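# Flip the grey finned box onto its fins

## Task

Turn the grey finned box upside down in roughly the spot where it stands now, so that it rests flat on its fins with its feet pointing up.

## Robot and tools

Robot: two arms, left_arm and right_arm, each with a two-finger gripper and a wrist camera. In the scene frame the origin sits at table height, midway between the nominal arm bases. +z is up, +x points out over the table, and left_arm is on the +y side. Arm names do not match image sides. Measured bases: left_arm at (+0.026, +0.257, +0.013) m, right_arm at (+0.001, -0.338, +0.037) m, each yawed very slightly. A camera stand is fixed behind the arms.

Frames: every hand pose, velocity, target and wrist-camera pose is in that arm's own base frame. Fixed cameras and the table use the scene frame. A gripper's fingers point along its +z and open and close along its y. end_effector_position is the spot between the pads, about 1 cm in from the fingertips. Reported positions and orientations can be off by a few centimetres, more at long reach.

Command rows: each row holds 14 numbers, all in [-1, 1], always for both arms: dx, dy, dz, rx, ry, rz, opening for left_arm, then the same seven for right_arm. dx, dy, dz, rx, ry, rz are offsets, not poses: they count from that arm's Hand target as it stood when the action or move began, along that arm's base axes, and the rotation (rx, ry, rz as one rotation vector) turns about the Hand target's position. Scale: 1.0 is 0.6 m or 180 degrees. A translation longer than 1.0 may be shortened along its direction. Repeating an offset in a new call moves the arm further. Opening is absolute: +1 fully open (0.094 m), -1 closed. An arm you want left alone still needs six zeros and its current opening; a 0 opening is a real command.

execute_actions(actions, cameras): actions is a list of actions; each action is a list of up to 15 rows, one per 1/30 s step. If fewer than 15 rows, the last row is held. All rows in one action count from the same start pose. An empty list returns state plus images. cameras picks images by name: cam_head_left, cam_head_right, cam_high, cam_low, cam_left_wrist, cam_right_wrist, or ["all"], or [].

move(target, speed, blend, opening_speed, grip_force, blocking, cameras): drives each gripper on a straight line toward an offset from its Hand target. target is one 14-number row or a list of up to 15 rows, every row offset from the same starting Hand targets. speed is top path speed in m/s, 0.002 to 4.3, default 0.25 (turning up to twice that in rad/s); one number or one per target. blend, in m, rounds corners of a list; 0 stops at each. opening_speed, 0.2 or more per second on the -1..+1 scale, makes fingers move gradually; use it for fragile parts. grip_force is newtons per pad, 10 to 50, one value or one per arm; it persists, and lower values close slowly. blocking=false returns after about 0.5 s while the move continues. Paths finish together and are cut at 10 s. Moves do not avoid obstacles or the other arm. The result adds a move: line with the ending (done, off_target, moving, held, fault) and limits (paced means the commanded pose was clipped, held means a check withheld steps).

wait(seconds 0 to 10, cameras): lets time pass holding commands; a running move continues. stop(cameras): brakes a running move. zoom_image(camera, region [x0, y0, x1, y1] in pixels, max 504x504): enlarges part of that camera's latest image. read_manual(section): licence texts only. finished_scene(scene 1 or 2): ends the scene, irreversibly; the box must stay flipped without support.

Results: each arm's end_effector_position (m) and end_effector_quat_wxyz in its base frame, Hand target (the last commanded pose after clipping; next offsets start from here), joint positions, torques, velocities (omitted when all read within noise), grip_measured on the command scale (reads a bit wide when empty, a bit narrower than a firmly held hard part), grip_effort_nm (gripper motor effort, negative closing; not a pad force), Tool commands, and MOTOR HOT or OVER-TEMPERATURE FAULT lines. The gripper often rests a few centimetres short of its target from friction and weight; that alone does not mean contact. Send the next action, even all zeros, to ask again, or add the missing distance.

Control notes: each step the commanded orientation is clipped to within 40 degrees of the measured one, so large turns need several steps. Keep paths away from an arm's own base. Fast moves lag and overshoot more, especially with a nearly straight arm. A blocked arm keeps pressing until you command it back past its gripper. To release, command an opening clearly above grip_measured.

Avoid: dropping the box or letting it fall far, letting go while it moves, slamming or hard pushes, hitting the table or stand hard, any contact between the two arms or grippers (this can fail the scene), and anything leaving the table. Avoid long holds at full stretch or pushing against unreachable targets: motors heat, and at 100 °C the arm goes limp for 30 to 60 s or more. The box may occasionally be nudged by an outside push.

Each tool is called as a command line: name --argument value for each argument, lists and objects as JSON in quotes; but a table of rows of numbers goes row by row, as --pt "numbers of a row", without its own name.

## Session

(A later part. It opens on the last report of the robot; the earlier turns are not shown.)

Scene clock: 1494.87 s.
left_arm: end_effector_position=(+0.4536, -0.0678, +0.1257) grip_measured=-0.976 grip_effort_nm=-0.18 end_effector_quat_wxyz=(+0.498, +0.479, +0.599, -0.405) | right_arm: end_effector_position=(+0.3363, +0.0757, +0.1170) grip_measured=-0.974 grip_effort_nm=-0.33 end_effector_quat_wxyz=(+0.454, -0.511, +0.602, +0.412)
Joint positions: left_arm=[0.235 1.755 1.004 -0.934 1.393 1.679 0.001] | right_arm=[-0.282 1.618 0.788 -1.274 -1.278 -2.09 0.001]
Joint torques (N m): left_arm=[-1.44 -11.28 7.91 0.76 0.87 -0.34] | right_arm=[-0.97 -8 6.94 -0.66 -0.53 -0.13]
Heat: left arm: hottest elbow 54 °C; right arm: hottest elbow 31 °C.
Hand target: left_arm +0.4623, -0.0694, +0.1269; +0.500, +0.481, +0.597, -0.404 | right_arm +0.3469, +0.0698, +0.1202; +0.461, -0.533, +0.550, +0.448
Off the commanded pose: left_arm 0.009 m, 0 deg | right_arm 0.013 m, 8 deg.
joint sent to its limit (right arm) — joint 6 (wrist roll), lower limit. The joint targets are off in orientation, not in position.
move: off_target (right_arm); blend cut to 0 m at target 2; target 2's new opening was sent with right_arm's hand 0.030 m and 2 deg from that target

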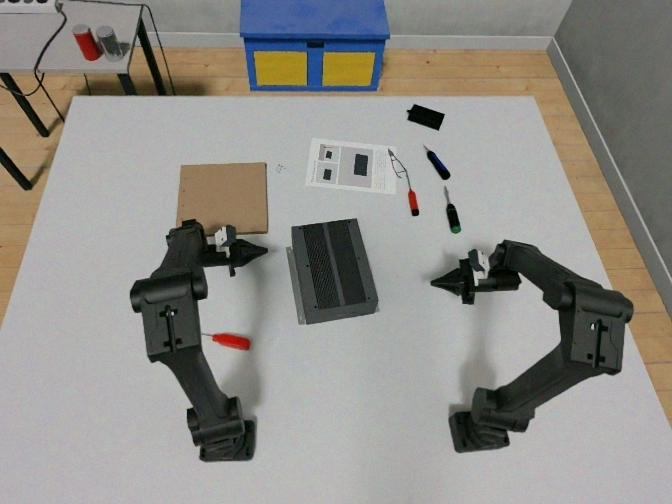

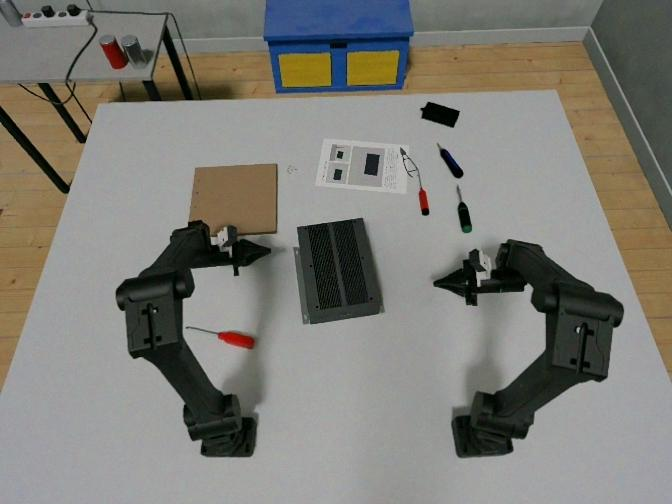

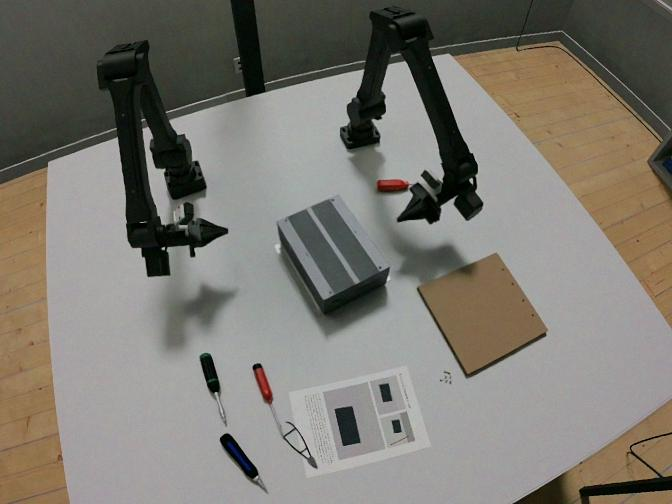

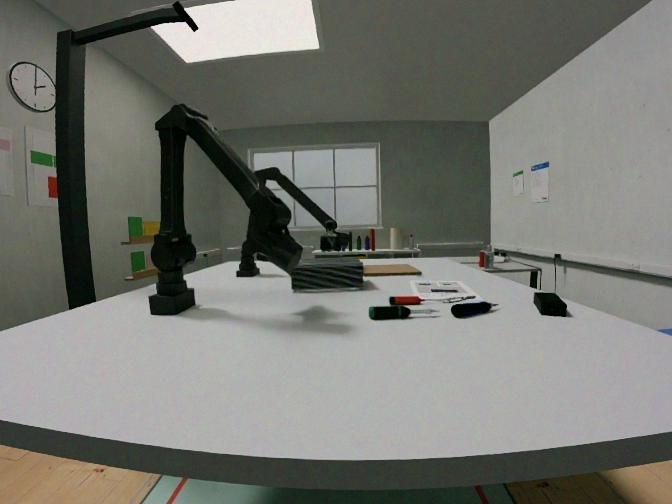

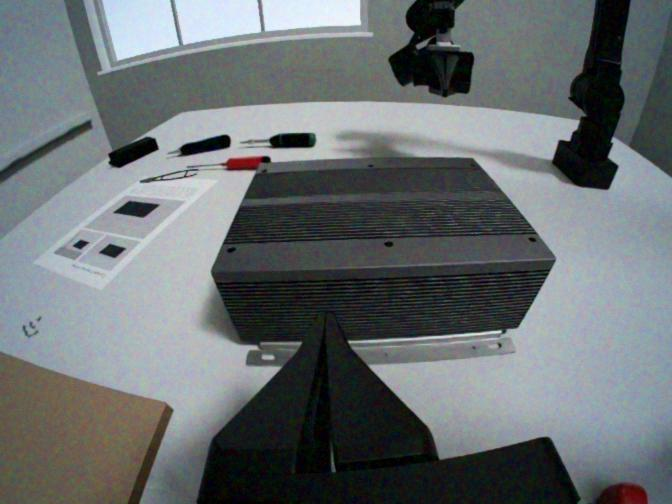

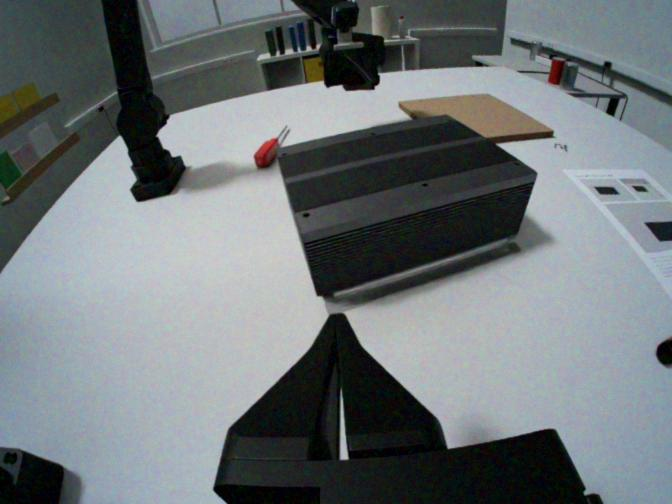

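zoom_image --camera "cam_left_wrist" --region '[200, 140, 570, 380]'

zoom_image --camera "cam_left_wrist" --region '[230, 290, 380, 390]'

zoom_image --camera "cam_left_wrist" --region '[430, 250, 580, 370]'

Scaled by 1.362 from the camera's 672x504 image, which has a finer 960x720 frame.

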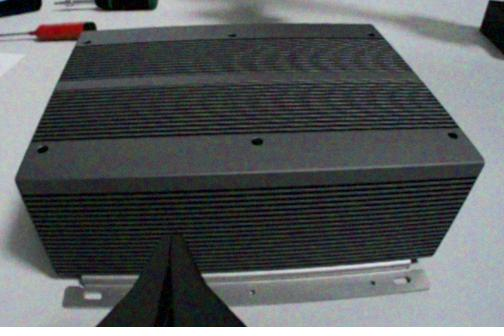

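Scaled by 3.360 from the camera's 672x504 image, which has a finer 960x720 frame.

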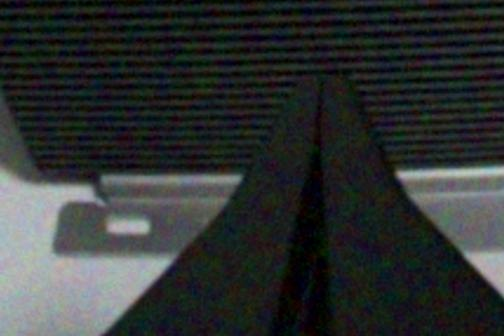

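Scaled by 3.360 from the camera's 672x504 image, which has a finer 960x720 frame.

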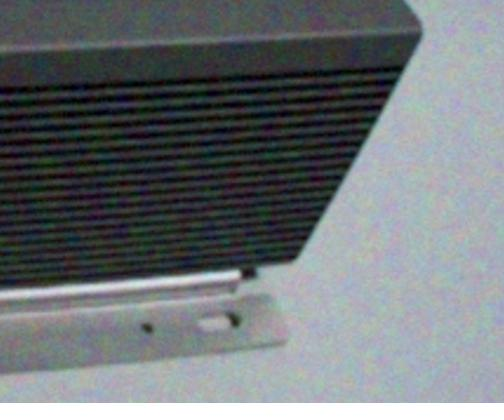

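move --target '[0.0855,-0.0203,-0.138,0,0,0,-0.98,0,0,0,0,0,0,-0.98]' --speed 0.2

move --target '[0.0035,-0.085,0,0,0,0,-0.98,0,0,0,0,0,0,-0.98]' --speed 0.06 --cameras '["cam_left_wrist","cam_head_left"]'

Scene clock: 1550.10 s.
left_arm: end_effector_position=(+0.5127, -0.0770, +0.0480) grip_measured=-0.976 grip_effort_nm=-0.18 end_effector_quat_wxyz=(+0.503, +0.481, +0.596, -0.400) | right_arm: end_effector_position=(+0.3363, +0.0757, +0.1169) grip_measured=-0.974 grip_effort_nm=-0.33 end_effector_quat_wxyz=(+0.454, -0.511, +0.602, +0.412)
Joint positions: left_arm=[0.189 1.98 1.076 -0.494 1.394 1.402 0.001] | right_arm=[-0.282 1.618 0.788 -1.274 -1.278 -2.09 0.001]
Joint torques (N m): left_arm=[-1.55 -13.98 5.78 1.31 0.69 -0.36] | right_arm=[-1.08 -7.71 6.9 -0.88 -0.52 -0.11]
Heat: left arm: hottest elbow 52 °C; right arm: hottest elbow 33 °C.
Hand target: left_arm +0.5136, -0.0816, +0.0442; +0.500, +0.481, +0.597, -0.404 | right_arm +0.3469, +0.0698, +0.1202; +0.461, -0.533, +0.550, +0.448
Off the commanded pose: left_arm 0.006 m, 1 deg | right_arm 0.013 m, 8 deg.
joint sent to its limit (right arm) — joint 6 (wrist roll), lower limit. The joint targets are off in orientation, not in position.
move: off_target (right_arm)

Scene clock: 1552.33 s.
left_arm: end_effector_position=(+0.5155, -0.1290, +0.0367) grip_measured=-0.976 grip_effort_nm=-0.18 end_effector_quat_wxyz=(+0.496, +0.478, +0.600, -0.407) | right_arm: end_effector_position=(+0.3363, +0.0757, +0.1169) grip_measured=-0.974 grip_effort_nm=-0.33 end_effector_quat_wxyz=(+0.454, -0.511, +0.602, +0.412)
Joint positions: left_arm=[0.081 1.98 0.97 0.062 1.351 0.922 0.001] | right_arm=[-0.282 1.618 0.788 -1.274 -1.278 -2.09 0.001]
Joint torques (N m): left_arm=[-1.38 -15.91 4.94 1.92 0.52 -0.32] | right_arm=[-1.38 -7.71 6.97 -0.66 -0.56 -0.15]
Heat: left arm: hottest elbow 51 °C; right arm: hottest elbow 33 °C.
Hand target: left_arm +0.5157, -0.1326, +0.0442; +0.500, +0.481, +0.597, -0.404 | right_arm +0.3469, +0.0698, +0.1202; +0.461, -0.533, +0.550, +0.448
Off the commanded pose: left_arm 0.008 m, 1 deg | right_arm 0.013 m, 8 deg.
joint sent to its limit (right arm) — joint 6 (wrist roll), lower limit. The joint targets are off in orientation, not in position.
move: off_target (right_arm)
Images, in order (width x height): cam_head_left 672x504, cam_left_wrist 672x504.

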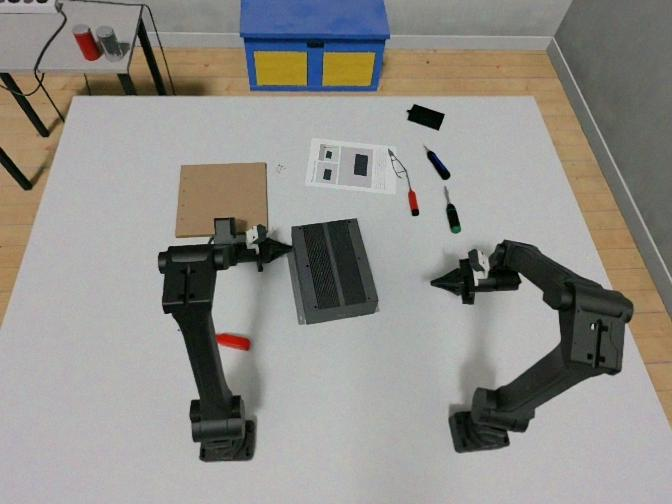

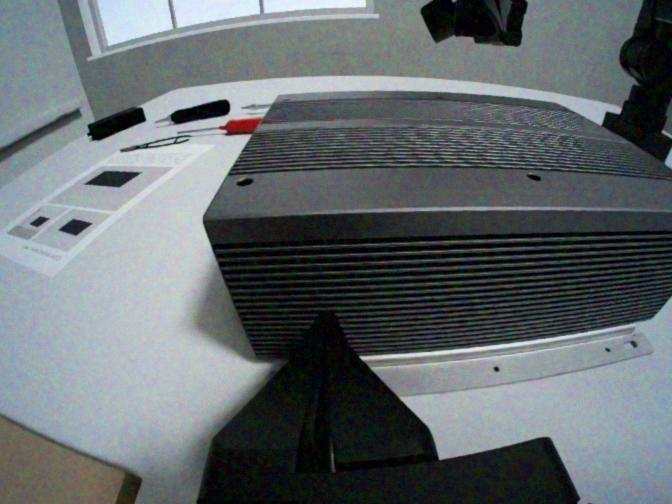

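move --target '[0.003,-0.06,0.006,0,0,0,-0.98,0,0,0,0,0,0,-0.98]' --speed 0.05 --cameras '["cam_left_wrist","cam_head_left","cam_head_right"]'

Scene clock: 1559.80 s.
left_arm: end_effector_position=(+0.5229, -0.1441, +0.0393) grip_measured=-0.976 grip_effort_nm=-0.18 end_effector_quat_wxyz=(+0.502, +0.465, +0.614, -0.393) | right_arm: end_effector_position=(+0.3363, +0.0757, +0.1169) grip_measured=-0.974 grip_effort_nm=-0.33 end_effector_quat_wxyz=(+0.454, -0.511, +0.602, +0.412)
Joint positions: left_arm=[0.045 1.975 0.93 0.31 1.288 0.699 0.001] | right_arm=[-0.282 1.618 0.788 -1.274 -1.278 -2.09 0.001]
Joint torques (N m): left_arm=[-4.6 -15.21 5.18 2.35 0.9 -0.34] | right_arm=[-1.03 -8.29 6.91 -0.79 -0.52 -0.15]
Heat: left arm: hottest elbow 50 °C; right arm: hottest elbow 33 °C.
Hand target: left_arm +0.5174, -0.1686, +0.0478; +0.500, +0.481, +0.597, -0.404 | right_arm +0.3469, +0.0698, +0.1202; +0.461, -0.533, +0.550, +0.448
Off the commanded pose: left_arm 0.026 m, 3 deg | right_arm 0.013 m, 8 deg.
joint sent to its limit (right arm) — joint 6 (wrist roll), lower limit. The joint targets are off in orientation, not in position.
move: off_target (left_arm, right_arm)
Images, in order (width x height): cam_head_left 672x504, cam_head_right 672x504, cam_left_wrist 672x504.

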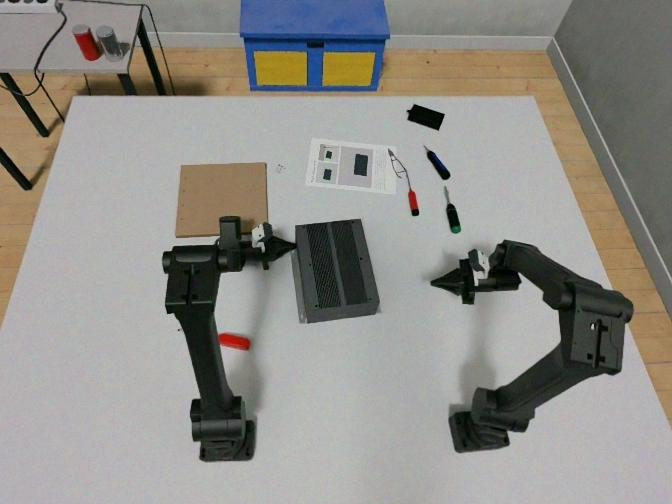

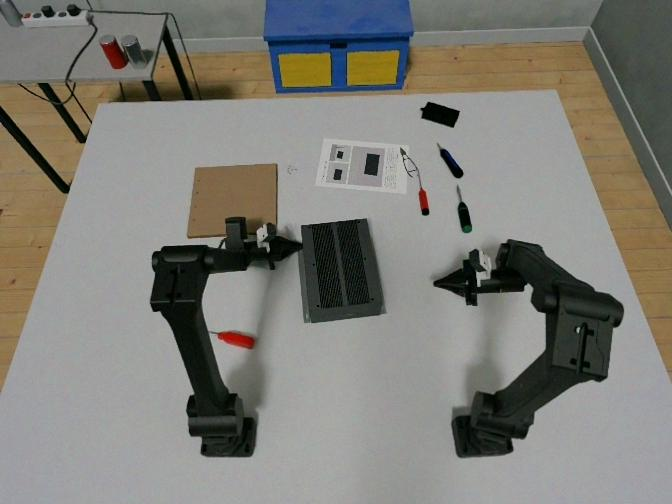

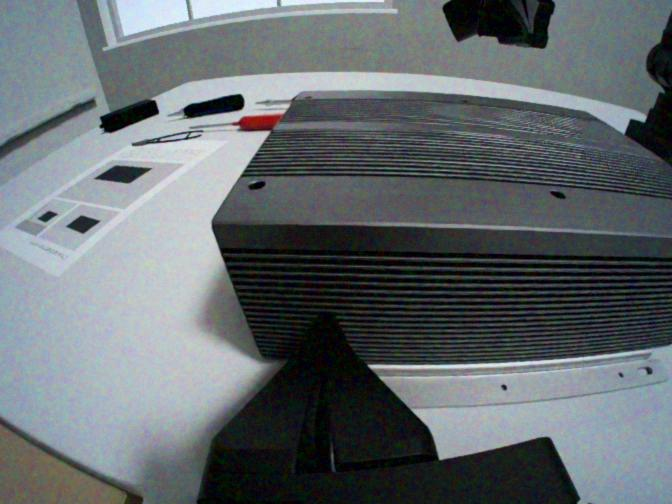

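move --target '[0.0,-0.045,0.004,0,0,0,-0.98,0,0,0,0,0,0,-0.98]' --speed 0.05 --cameras '["cam_left_wrist","cam_head_left","cam_head_right"]'

Scene clock: 1568.10 s.
left_arm: end_effector_position=(+0.5255, -0.1703, +0.0441) grip_measured=-0.976 grip_effort_nm=-0.18 end_effector_quat_wxyz=(+0.504, +0.466, +0.613, -0.391) | right_arm: end_effector_position=(+0.3363, +0.0757, +0.1169) grip_measured=-0.974 grip_effort_nm=-0.33 end_effector_quat_wxyz=(+0.454, -0.511, +0.602, +0.412)
Joint positions: left_arm=[-0.01 1.975 0.918 0.44 1.242 0.581 0.001] | right_arm=[-0.282 1.618 0.788 -1.274 -1.278 -2.09 0.001]
Joint torques (N m): left_arm=[-4.72 -14.86 5.04 2.48 0.85 -0.29] | right_arm=[-1.44 -7.53 7.04 -0.51 -0.54 -0.16]
Heat: left arm: hottest elbow 49 °C; right arm: hottest elbow 34 °C.
Hand target: left_arm +0.5174, -0.1957, +0.0502; +0.500, +0.481, +0.597, -0.404 | right_arm +0.3469, +0.0698, +0.1202; +0.461, -0.533, +0.550, +0.448
Off the commanded pose: left_arm 0.027 m, 3 deg | right_arm 0.013 m, 8 deg.
joint sent to its limit (right arm) — joint 6 (wrist roll), lower limit. The joint targets are off in orientation, not in position.
move: off_target (left_arm, right_arm)
Images, in order (width x height): cam_head_left 672x504, cam_head_right 672x504, cam_left_wrist 672x504.

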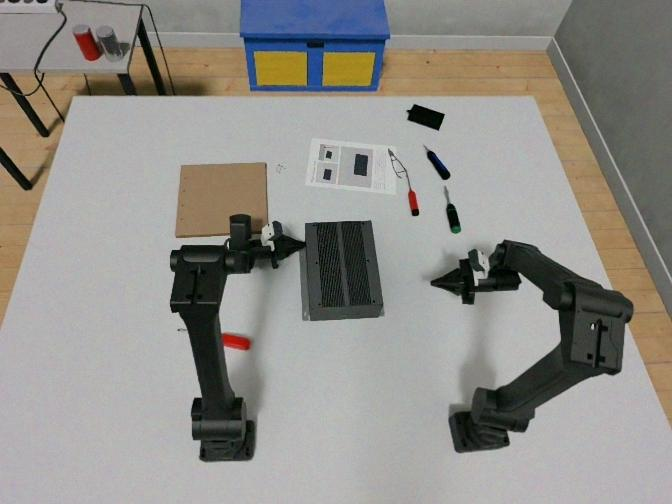

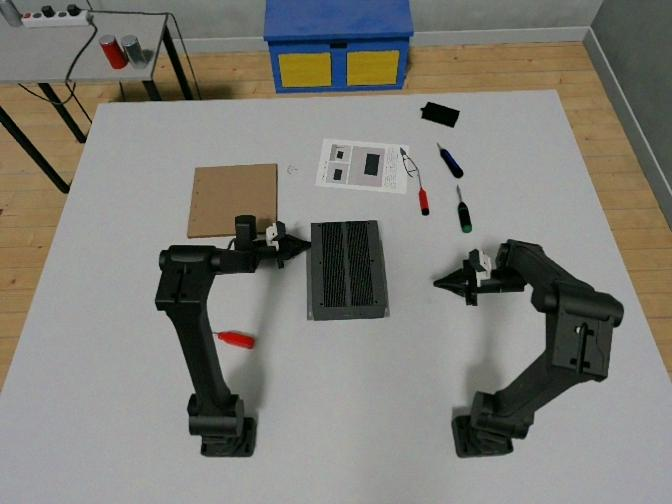

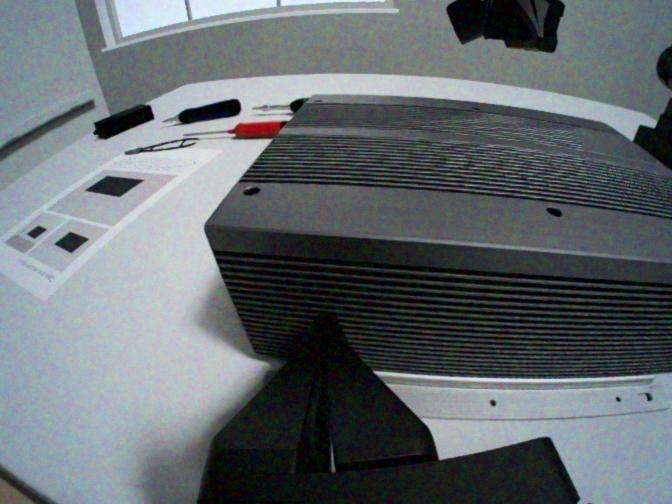

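move --pt "-0.01 0.14 0.03 0 0 0 -0.98 0 0.03 0 0.0066 0.1362 -0.0354 -0.98" --pt "-0.2873 0.14 0.03 -0.0244 0.1342 0.0021 -0.98 0.0083 0.12 -0.168 0.0066 0.1362 -0.0354 -0.98" --pt "-0.2873 0.0895 -0.005 -0.0244 0.1342 0.0021 -0.98 0.0083 0.12 -0.168 0.0066 0.1362 -0.0354 -0.98" --blend '[0.03,0.02,0]' --speed 0.2 --cameras '["all"]'

Scene clock: 1644.30 s.
left_arm: end_effector_position=(+0.3472, -0.1391, +0.0495) grip_measured=-0.976 grip_effort_nm=-0.18 end_effector_quat_wxyz=(+0.386, +0.367, +0.672, -0.515) | right_arm: end_effector_position=(+0.3524, +0.1366, +0.0158) grip_measured=-0.974 grip_effort_nm=-0.33 end_effector_quat_wxyz=(+0.363, -0.383, +0.662, +0.533)
Joint positions: left_arm=[0.096 1.71 0.579 -0.169 1.392 0.868 0.001] | right_arm=[-0.1 1.884 0.714 -0.547 -1.399 -1.271 0.001]
Joint torques (N m): left_arm=[-1.44 -8.64 3.79 1.47 0.61 -0.3] | right_arm=[0.44 -11.4 2.74 0.57 -0.61 -0.01]
Heat: left arm: hottest elbow 44 °C; right arm: hottest elbow 34 °C.
Hand target: left_arm +0.3450, -0.1420, +0.0472; +0.383, +0.365, +0.674, -0.516 | right_arm +0.3519, +0.1417, +0.0193; +0.364, -0.390, +0.659, +0.530
Off the commanded pose: left_arm 0.004 m, 1 deg | right_arm 0.006 m, 1 deg.
move: done; blend cut to 0.0184 m at target 2

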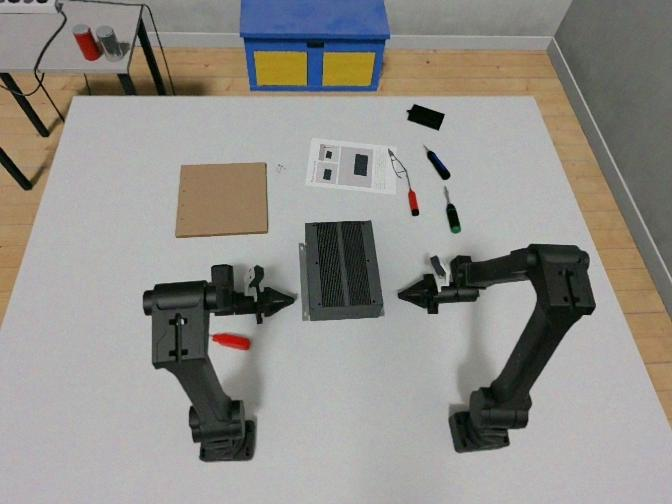

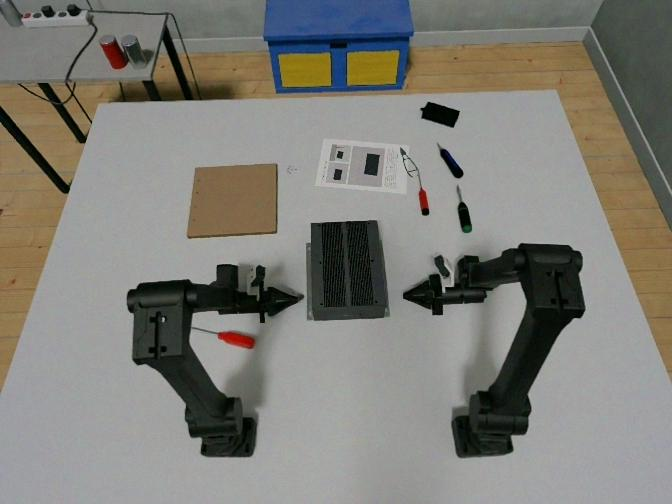

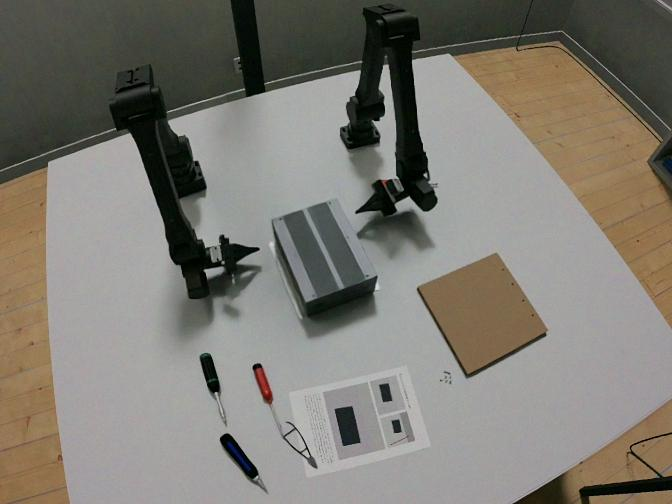

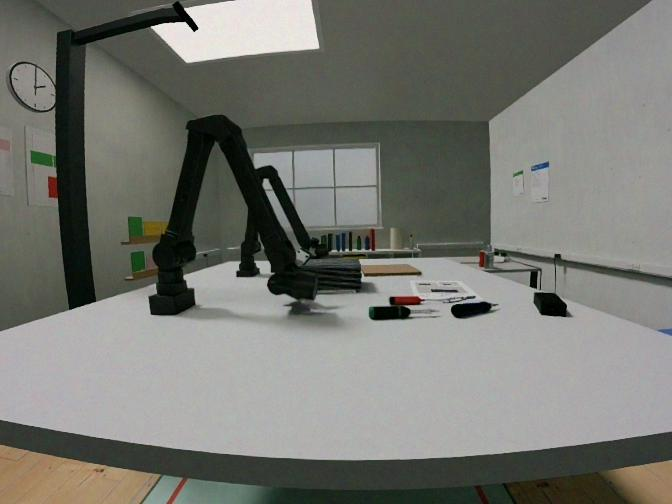

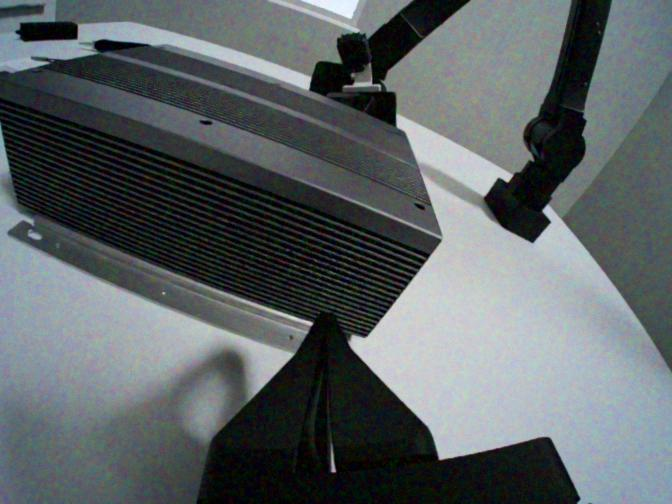

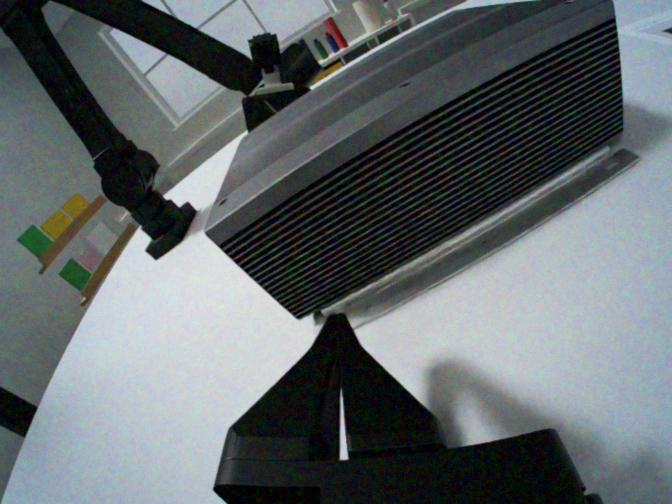

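move --target '[0.003,-0.06,-0.006,0,0,0,-0.98,-0.003,0.055,0.004,0,0,0,-0.98]' --speed 0.05 --cameras '["cam_head_left","cam_left_wrist","cam_right_wrist"]'

Scene clock: 1669.67 s.
left_arm: end_effector_position=(+0.3510, -0.1744, +0.0521) grip_measured=-0.976 grip_effort_nm=-0.18 end_effector_quat_wxyz=(+0.393, +0.371, +0.669, -0.510) | right_arm: end_effector_position=(+0.3504, +0.1696, +0.0176) grip_measured=-0.974 grip_effort_nm=-0.33 end_effector_quat_wxyz=(+0.361, -0.383, +0.663, +0.532)
Joint positions: left_arm=[-0.014 1.719 0.494 0.411 1.334 0.391 0.001] | right_arm=[-0.003 1.837 0.598 0.042 -1.384 -0.741 0.001]
Joint torques (N m): left_arm=[-1.73 -6.77 3.49 2.15 0.45 -0.29] | right_arm=[0.15 -10.7 2.74 1.48 -0.59 0.07]
Heat: left arm: hottest elbow 43 °C; right arm: hottest elbow 33 °C.
Hand target: left_arm +0.3468, -0.1780, +0.0436; +0.383, +0.365, +0.674, -0.516 | right_arm +0.3501, +0.1748, +0.0218; +0.364, -0.390, +0.659, +0.530
Off the commanded pose: left_arm 0.010 m, 2 deg | right_arm 0.007 m, 1 deg.
move: done
Images, in order (width x height): cam_head_left 672x504, cam_left_wrist 672x504, cam_right_wrist 672x504.

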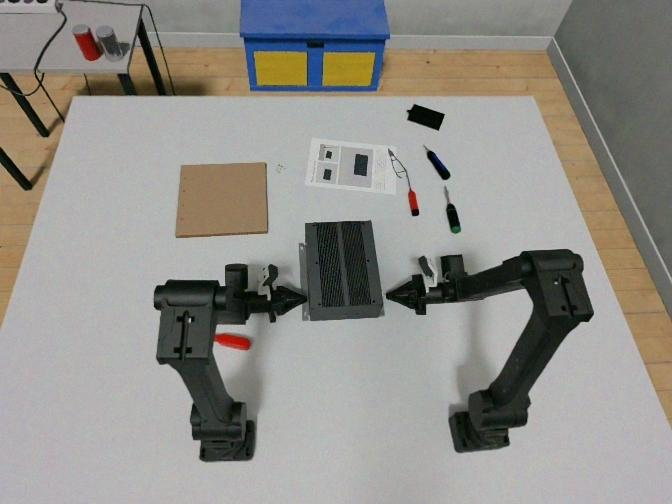

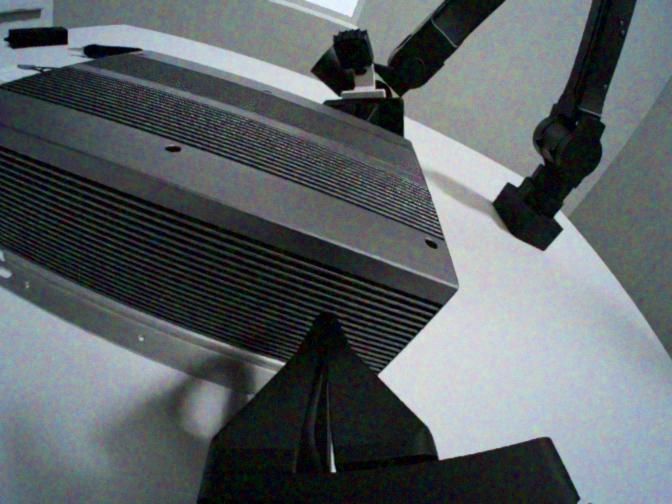

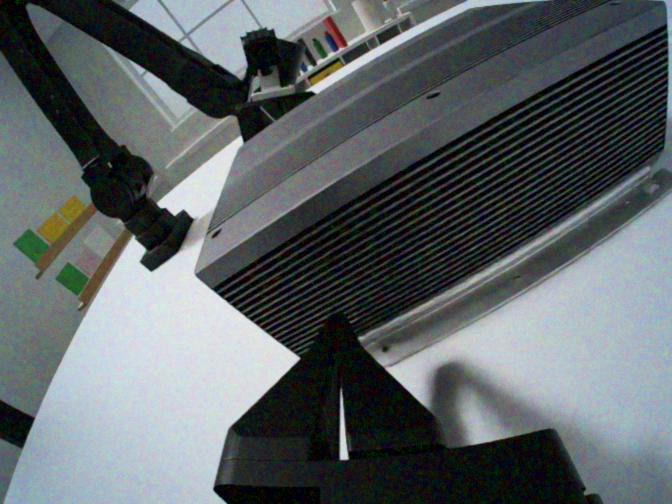

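move --target '[0,-0.045,-0.002,0,0,0,-0.98,0,0.045,0,0,0,0,-0.98]' --speed 0.04 --cameras '["cam_head_left","cam_left_wrist","cam_right_wrist"]'

Scene clock: 1676.27 s.
left_arm: end_effector_position=(+0.3547, -0.1834, +0.0498) grip_measured=-0.976 grip_effort_nm=-0.18 end_effector_quat_wxyz=(+0.401, +0.352, +0.680, -0.503) | right_arm: end_effector_position=(+0.3519, +0.1880, +0.0186) grip_measured=-0.974 grip_effort_nm=-0.33 end_effector_quat_wxyz=(+0.365, -0.375, +0.672, +0.524)
Joint positions: left_arm=[-0.046 1.753 0.459 0.666 1.275 0.187 0.001] | right_arm=[0.055 1.844 0.535 0.424 -1.331 -0.416 0.001]
Joint torques (N m): left_arm=[-5.66 -6.42 3.99 2.44 0.26 -0.3] | right_arm=[2.26 -9.88 3.33 2.21 -0.87 -0.04]
Heat: left arm: hottest elbow 43 °C; right arm: hottest elbow 33 °C.
Hand target: left_arm +0.3469, -0.2050, +0.0424; +0.383, +0.365, +0.674, -0.516 | right_arm +0.3501, +0.2019, +0.0218; +0.364, -0.390, +0.659, +0.530
Off the commanded pose: left_arm 0.024 m, 3 deg | right_arm 0.014 m, 2 deg.
move: off_target (left_arm, right_arm)
Images, in order (width x height): cam_head_left 672x504, cam_left_wrist 672x504, cam_right_wrist 672x504.

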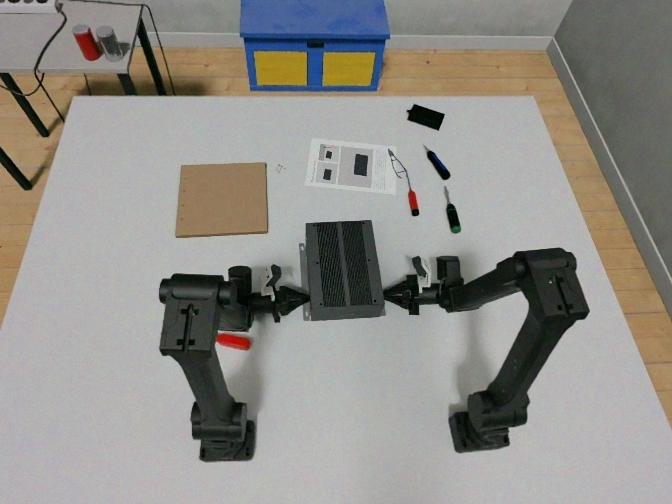

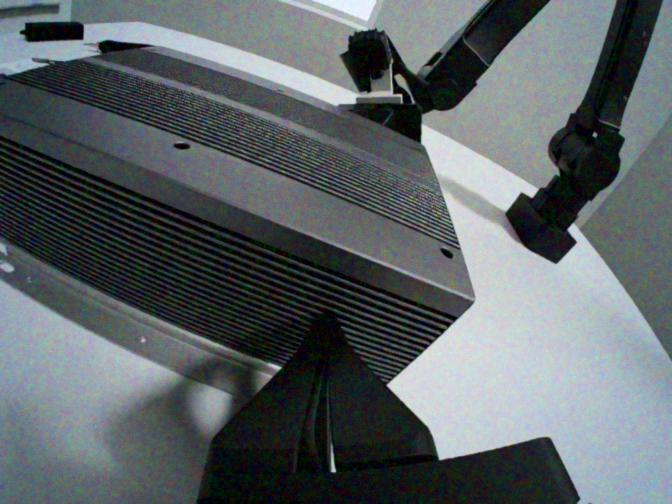

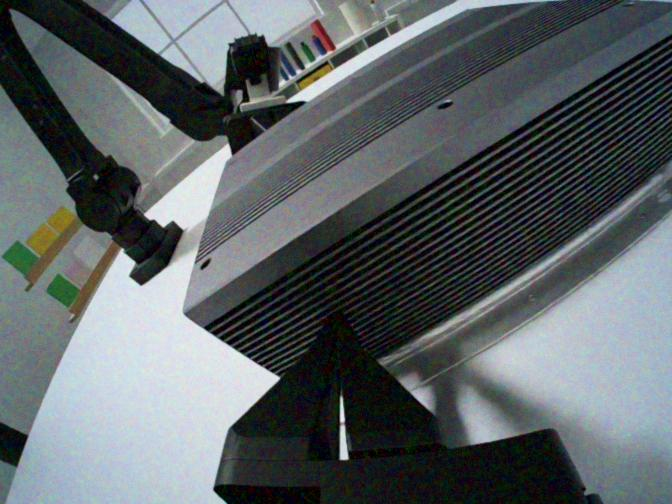

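move --target '[0,-0.045,0,0,0,0,-0.98,0,0.05,0,0,0,0,-0.98]' --speed 0.04

Scene clock: 1688.17 s.
left_arm: end_effector_position=(+0.3592, -0.1878, +0.0502) grip_measured=-0.976 grip_effort_nm=-0.17 end_effector_quat_wxyz=(+0.413, +0.333, +0.690, -0.493) | right_arm: end_effector_position=(+0.3626, +0.1858, +0.0184) grip_measured=-0.974 grip_effort_nm=-0.33 end_effector_quat_wxyz=(+0.383, -0.346, +0.689, +0.509)
Joint positions: left_arm=[-0.067 1.77 0.438 0.815 1.213 0.066 0.001] | right_arm=[0.055 1.869 0.502 0.677 -1.27 -0.208 0.001]
Joint torques (N m): left_arm=[-10.29 -5.83 4.79 2.45 0.2 -0.3] | right_arm=[8.41 -9.41 3.64 2.29 -0.98 -0.04]
Heat: left arm: hottest elbow 43 °C; right arm: hottest elbow 32 °C.
Hand target: left_arm +0.3469, -0.2319, +0.0423; +0.383, +0.364, +0.674, -0.516 | right_arm +0.3500, +0.2318, +0.0218; +0.364, -0.390, +0.659, +0.530
Off the commanded pose: left_arm 0.047 m, 6 deg | right_arm 0.048 m, 7 deg.
move: off_target (left_arm, right_arm)

execute_actions --actions '[]' --cameras '["cam_head_left","cam_left_wrist","cam_right_wrist"]'

Scene clock: 1693.70 s.
left_arm: end_effector_position=(+0.3592, -0.1878, +0.0502) grip_measured=-0.976 grip_effort_nm=-0.17 end_effector_quat_wxyz=(+0.413, +0.333, +0.690, -0.493) | right_arm: end_effector_position=(+0.3626, +0.1858, +0.0184) grip_measured=-0.974 grip_effort_nm=-0.33 end_effector_quat_wxyz=(+0.383, -0.346, +0.689, +0.509)
Joint positions: left_arm=[-0.067 1.77 0.438 0.815 1.213 0.065 0.001] | right_arm=[0.055 1.869 0.502 0.677 -1.27 -0.208 0.001]
Joint velocities: within noise
Joint torques (N m): left_arm=[-10.34 -5.89 4.72 2.47 0.19 -0.31] | right_arm=[9 -9.52 3.64 2.52 -0.98 -0.01]
Heat: left arm: hottest elbow 43 °C; right arm: hottest elbow 32 °C.
Hand target: left_arm +0.3469, -0.2319, +0.0423; +0.383, +0.364, +0.674, -0.516 | right_arm +0.3500, +0.2318, +0.0218; +0.364, -0.390, +0.659, +0.530
Tool commands: left_gripper/opening=-0.98 right_gripper/opening=-0.98
Off the commanded pose: left_arm 0.047 m, 6 deg | right_arm 0.048 m, 7 deg.
Images, in order (width x height): cam_head_left 672x504, cam_left_wrist 672x504, cam_right_wrist 672x504.

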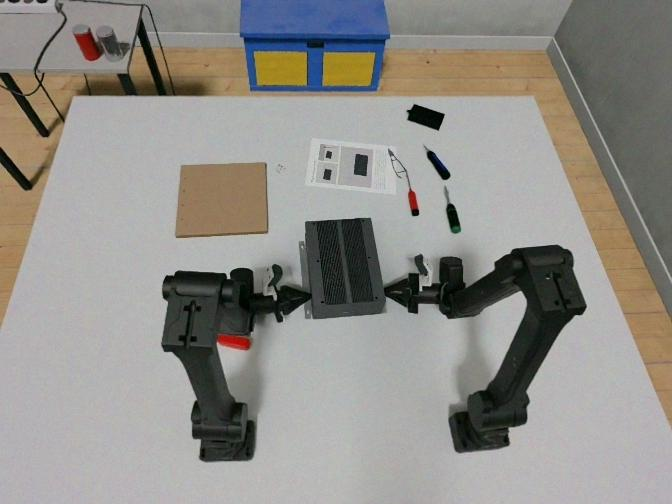

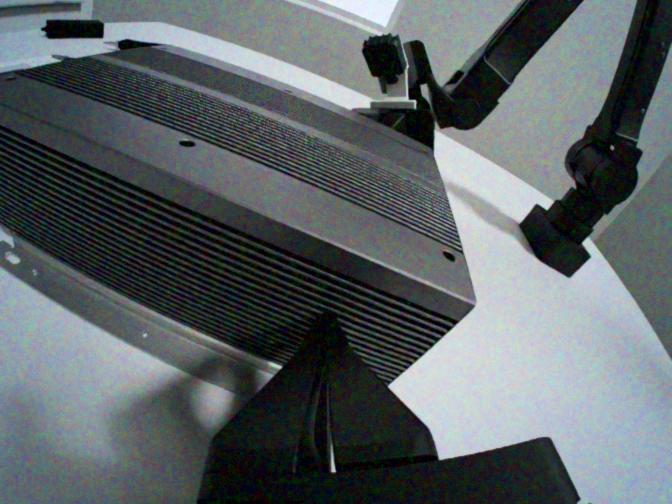

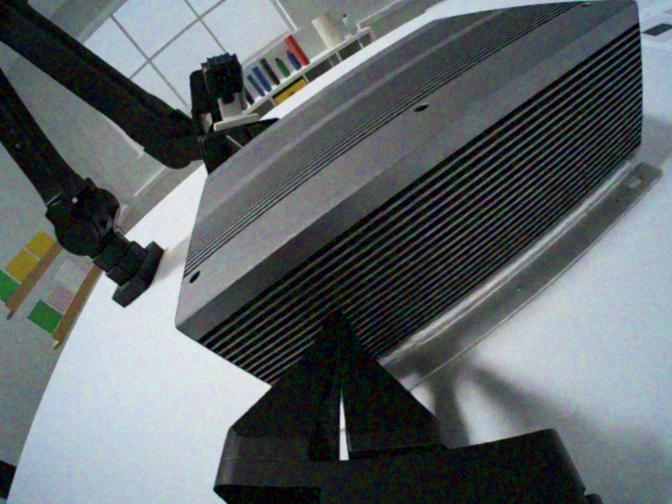

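move --target '[-0.01,-0.01,0.067,0,0,0,-0.98,-0.01,0.01,0.067,0,0,0,-0.98]' --speed 0.05 --cameras '["cam_low","cam_left_wrist","cam_right_wrist"]'

Scene clock: 1700.13 s.
left_arm: end_effector_position=(+0.3578, -0.1887, +0.0529) grip_measured=-0.976 grip_effort_nm=-0.17 end_effector_quat_wxyz=(+0.392, +0.301, +0.721, -0.485) | right_arm: end_effector_position=(+0.3639, +0.1854, +0.0404) grip_measured=-0.974 grip_effort_nm=-0.33 end_effector_quat_wxyz=(+0.384, -0.332, +0.704, +0.497)
Joint positions: left_arm=[-0.082 1.702 0.424 0.713 1.145 0.029 0.001] | right_arm=[0.06 1.763 0.482 0.611 -1.223 -0.167 0.001]
Joint torques (N m): left_arm=[-10.64 -11.93 5.07 2.4 2.37 -0.23] | right_arm=[9.23 -12.22 4.14 1.58 -2.45 -0.06]
Heat: left arm: hottest elbow 43 °C; right arm: hottest elbow 32 °C.
Hand target: left_arm +0.3409, -0.2379, +0.0826; +0.383, +0.365, +0.674, -0.516 | right_arm +0.3441, +0.2377, +0.0620; +0.364, -0.390, +0.659, +0.530
Off the commanded pose: left_arm 0.060 m, 10 deg | right_arm 0.060 m, 10 deg.
move: off_target (left_arm, right_arm)
Images, in order (width x height): cam_low 672x504, cam_left_wrist 672x504, cam_right_wrist 672x504.

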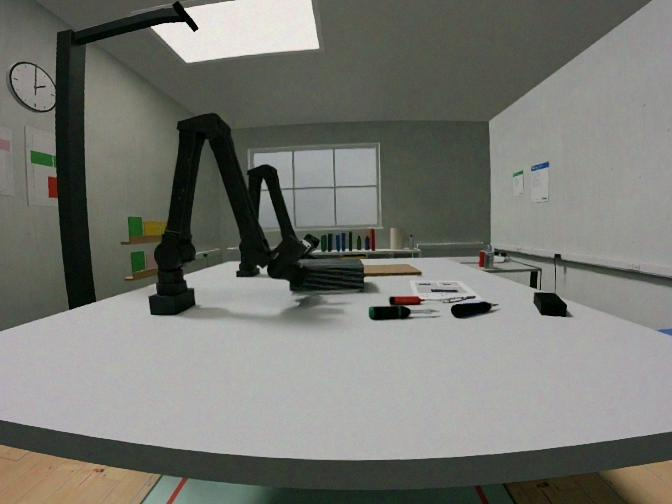

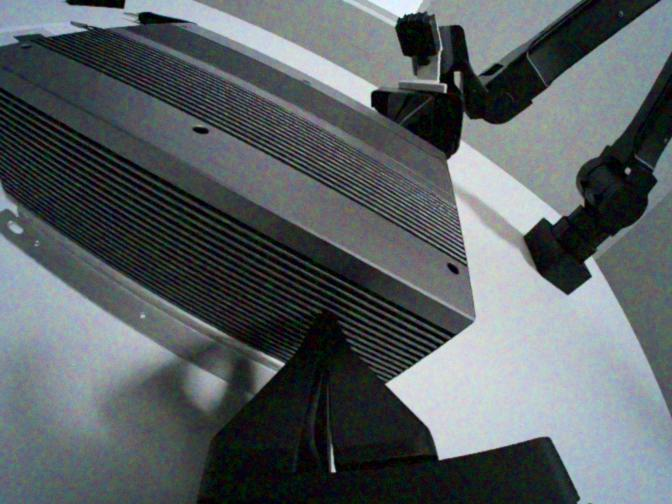

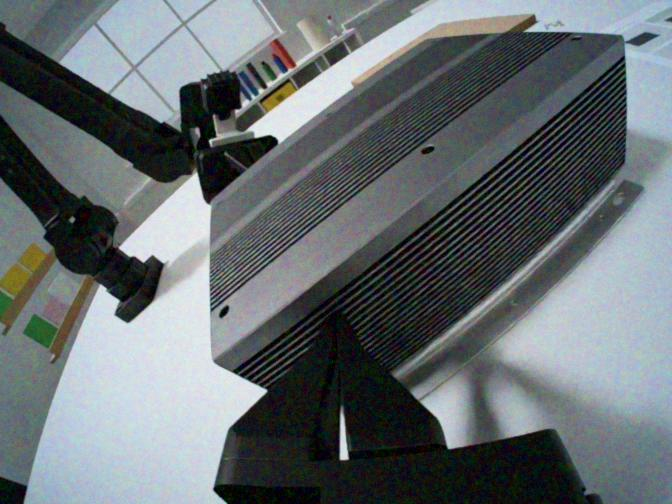

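zoom_image --camera "cam_low" --region '[250, 220, 400, 320]'

move --target '[0,0,0.05,0,0,0,-0.98,0,0,0.0,0,0,0,-0.98]' --speed 0.05 --cameras '["cam_low","cam_left_wrist","cam_right_wrist"]'

zoom_image --camera "cam_low" --region '[250, 220, 400, 320]'

Scaled by 3.360.

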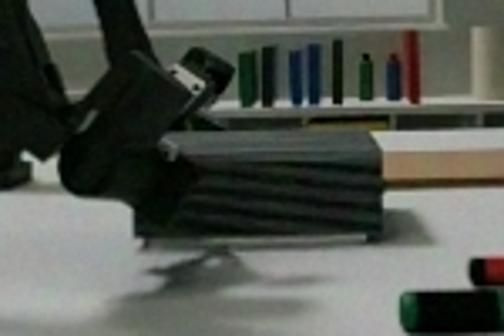

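Scene clock: 1710.87 s.
left_arm: end_effector_position=(+0.3500, -0.1897, +0.0834) grip_measured=-0.976 grip_effort_nm=-0.17 end_effector_quat_wxyz=(+0.389, +0.302, +0.719, -0.490) | right_arm: end_effector_position=(+0.3633, +0.1856, +0.0404) grip_measured=-0.974 grip_effort_nm=-0.32 end_effector_quat_wxyz=(+0.382, -0.331, +0.704, +0.499)
Joint positions: left_arm=[-0.084 1.564 0.413 0.586 1.154 0.022 0.001] | right_arm=[0.061 1.762 0.482 0.607 -1.225 -0.166 0.001]
Joint torques (N m): left_arm=[-10.58 -10.52 7.56 2.25 1.94 -0.24] | right_arm=[8.82 -11.28 4.04 1.99 -2.4 -0.01]
Heat: left arm: hottest elbow 43 °C; right arm: hottest elbow 32 °C.
Hand target: left_arm +0.3410, -0.2379, +0.1126; +0.383, +0.365, +0.674, -0.516 | right_arm +0.3440, +0.2378, +0.0619; +0.363, -0.390, +0.659, +0.530
Off the commanded pose: left_arm 0.057 m, 9 deg | right_arm 0.060 m, 9 deg.
move: off_target (left_arm, right_arm)
Images, in order (width x height): cam_low 672x504, cam_left_wrist 672x504, cam_right_wrist 672x504.

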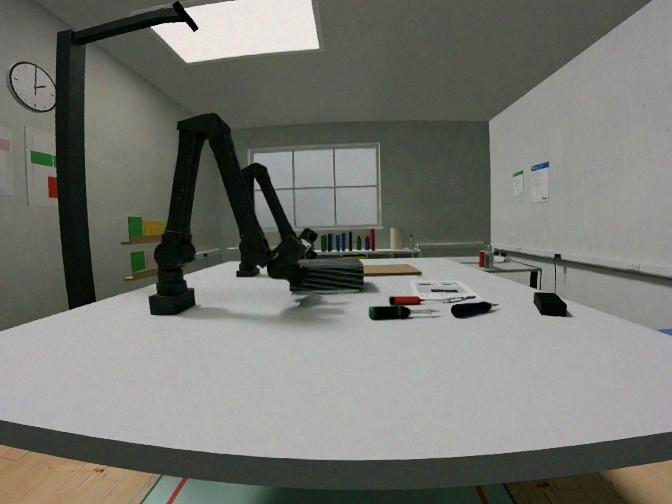

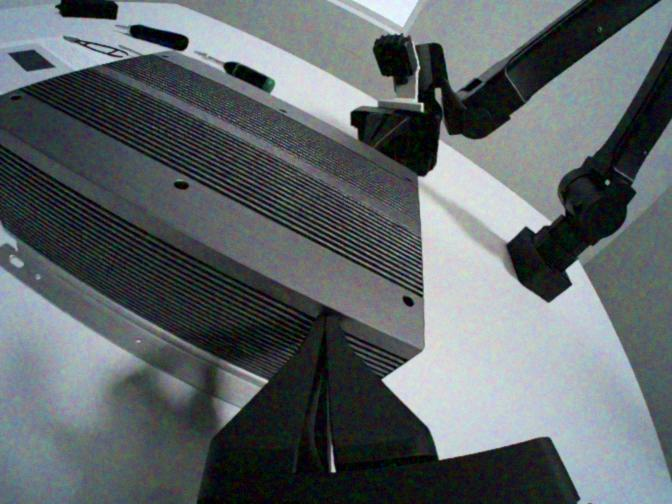

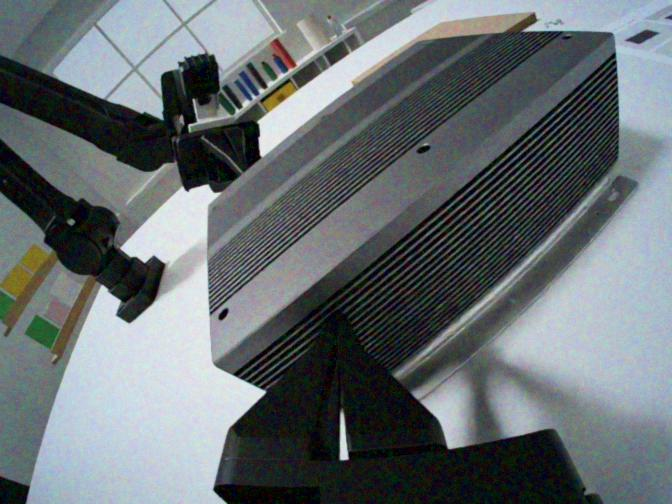

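Scaled by 3.360.

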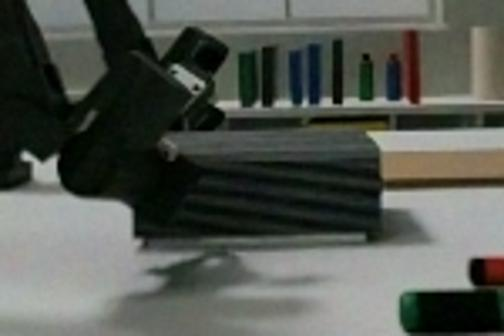

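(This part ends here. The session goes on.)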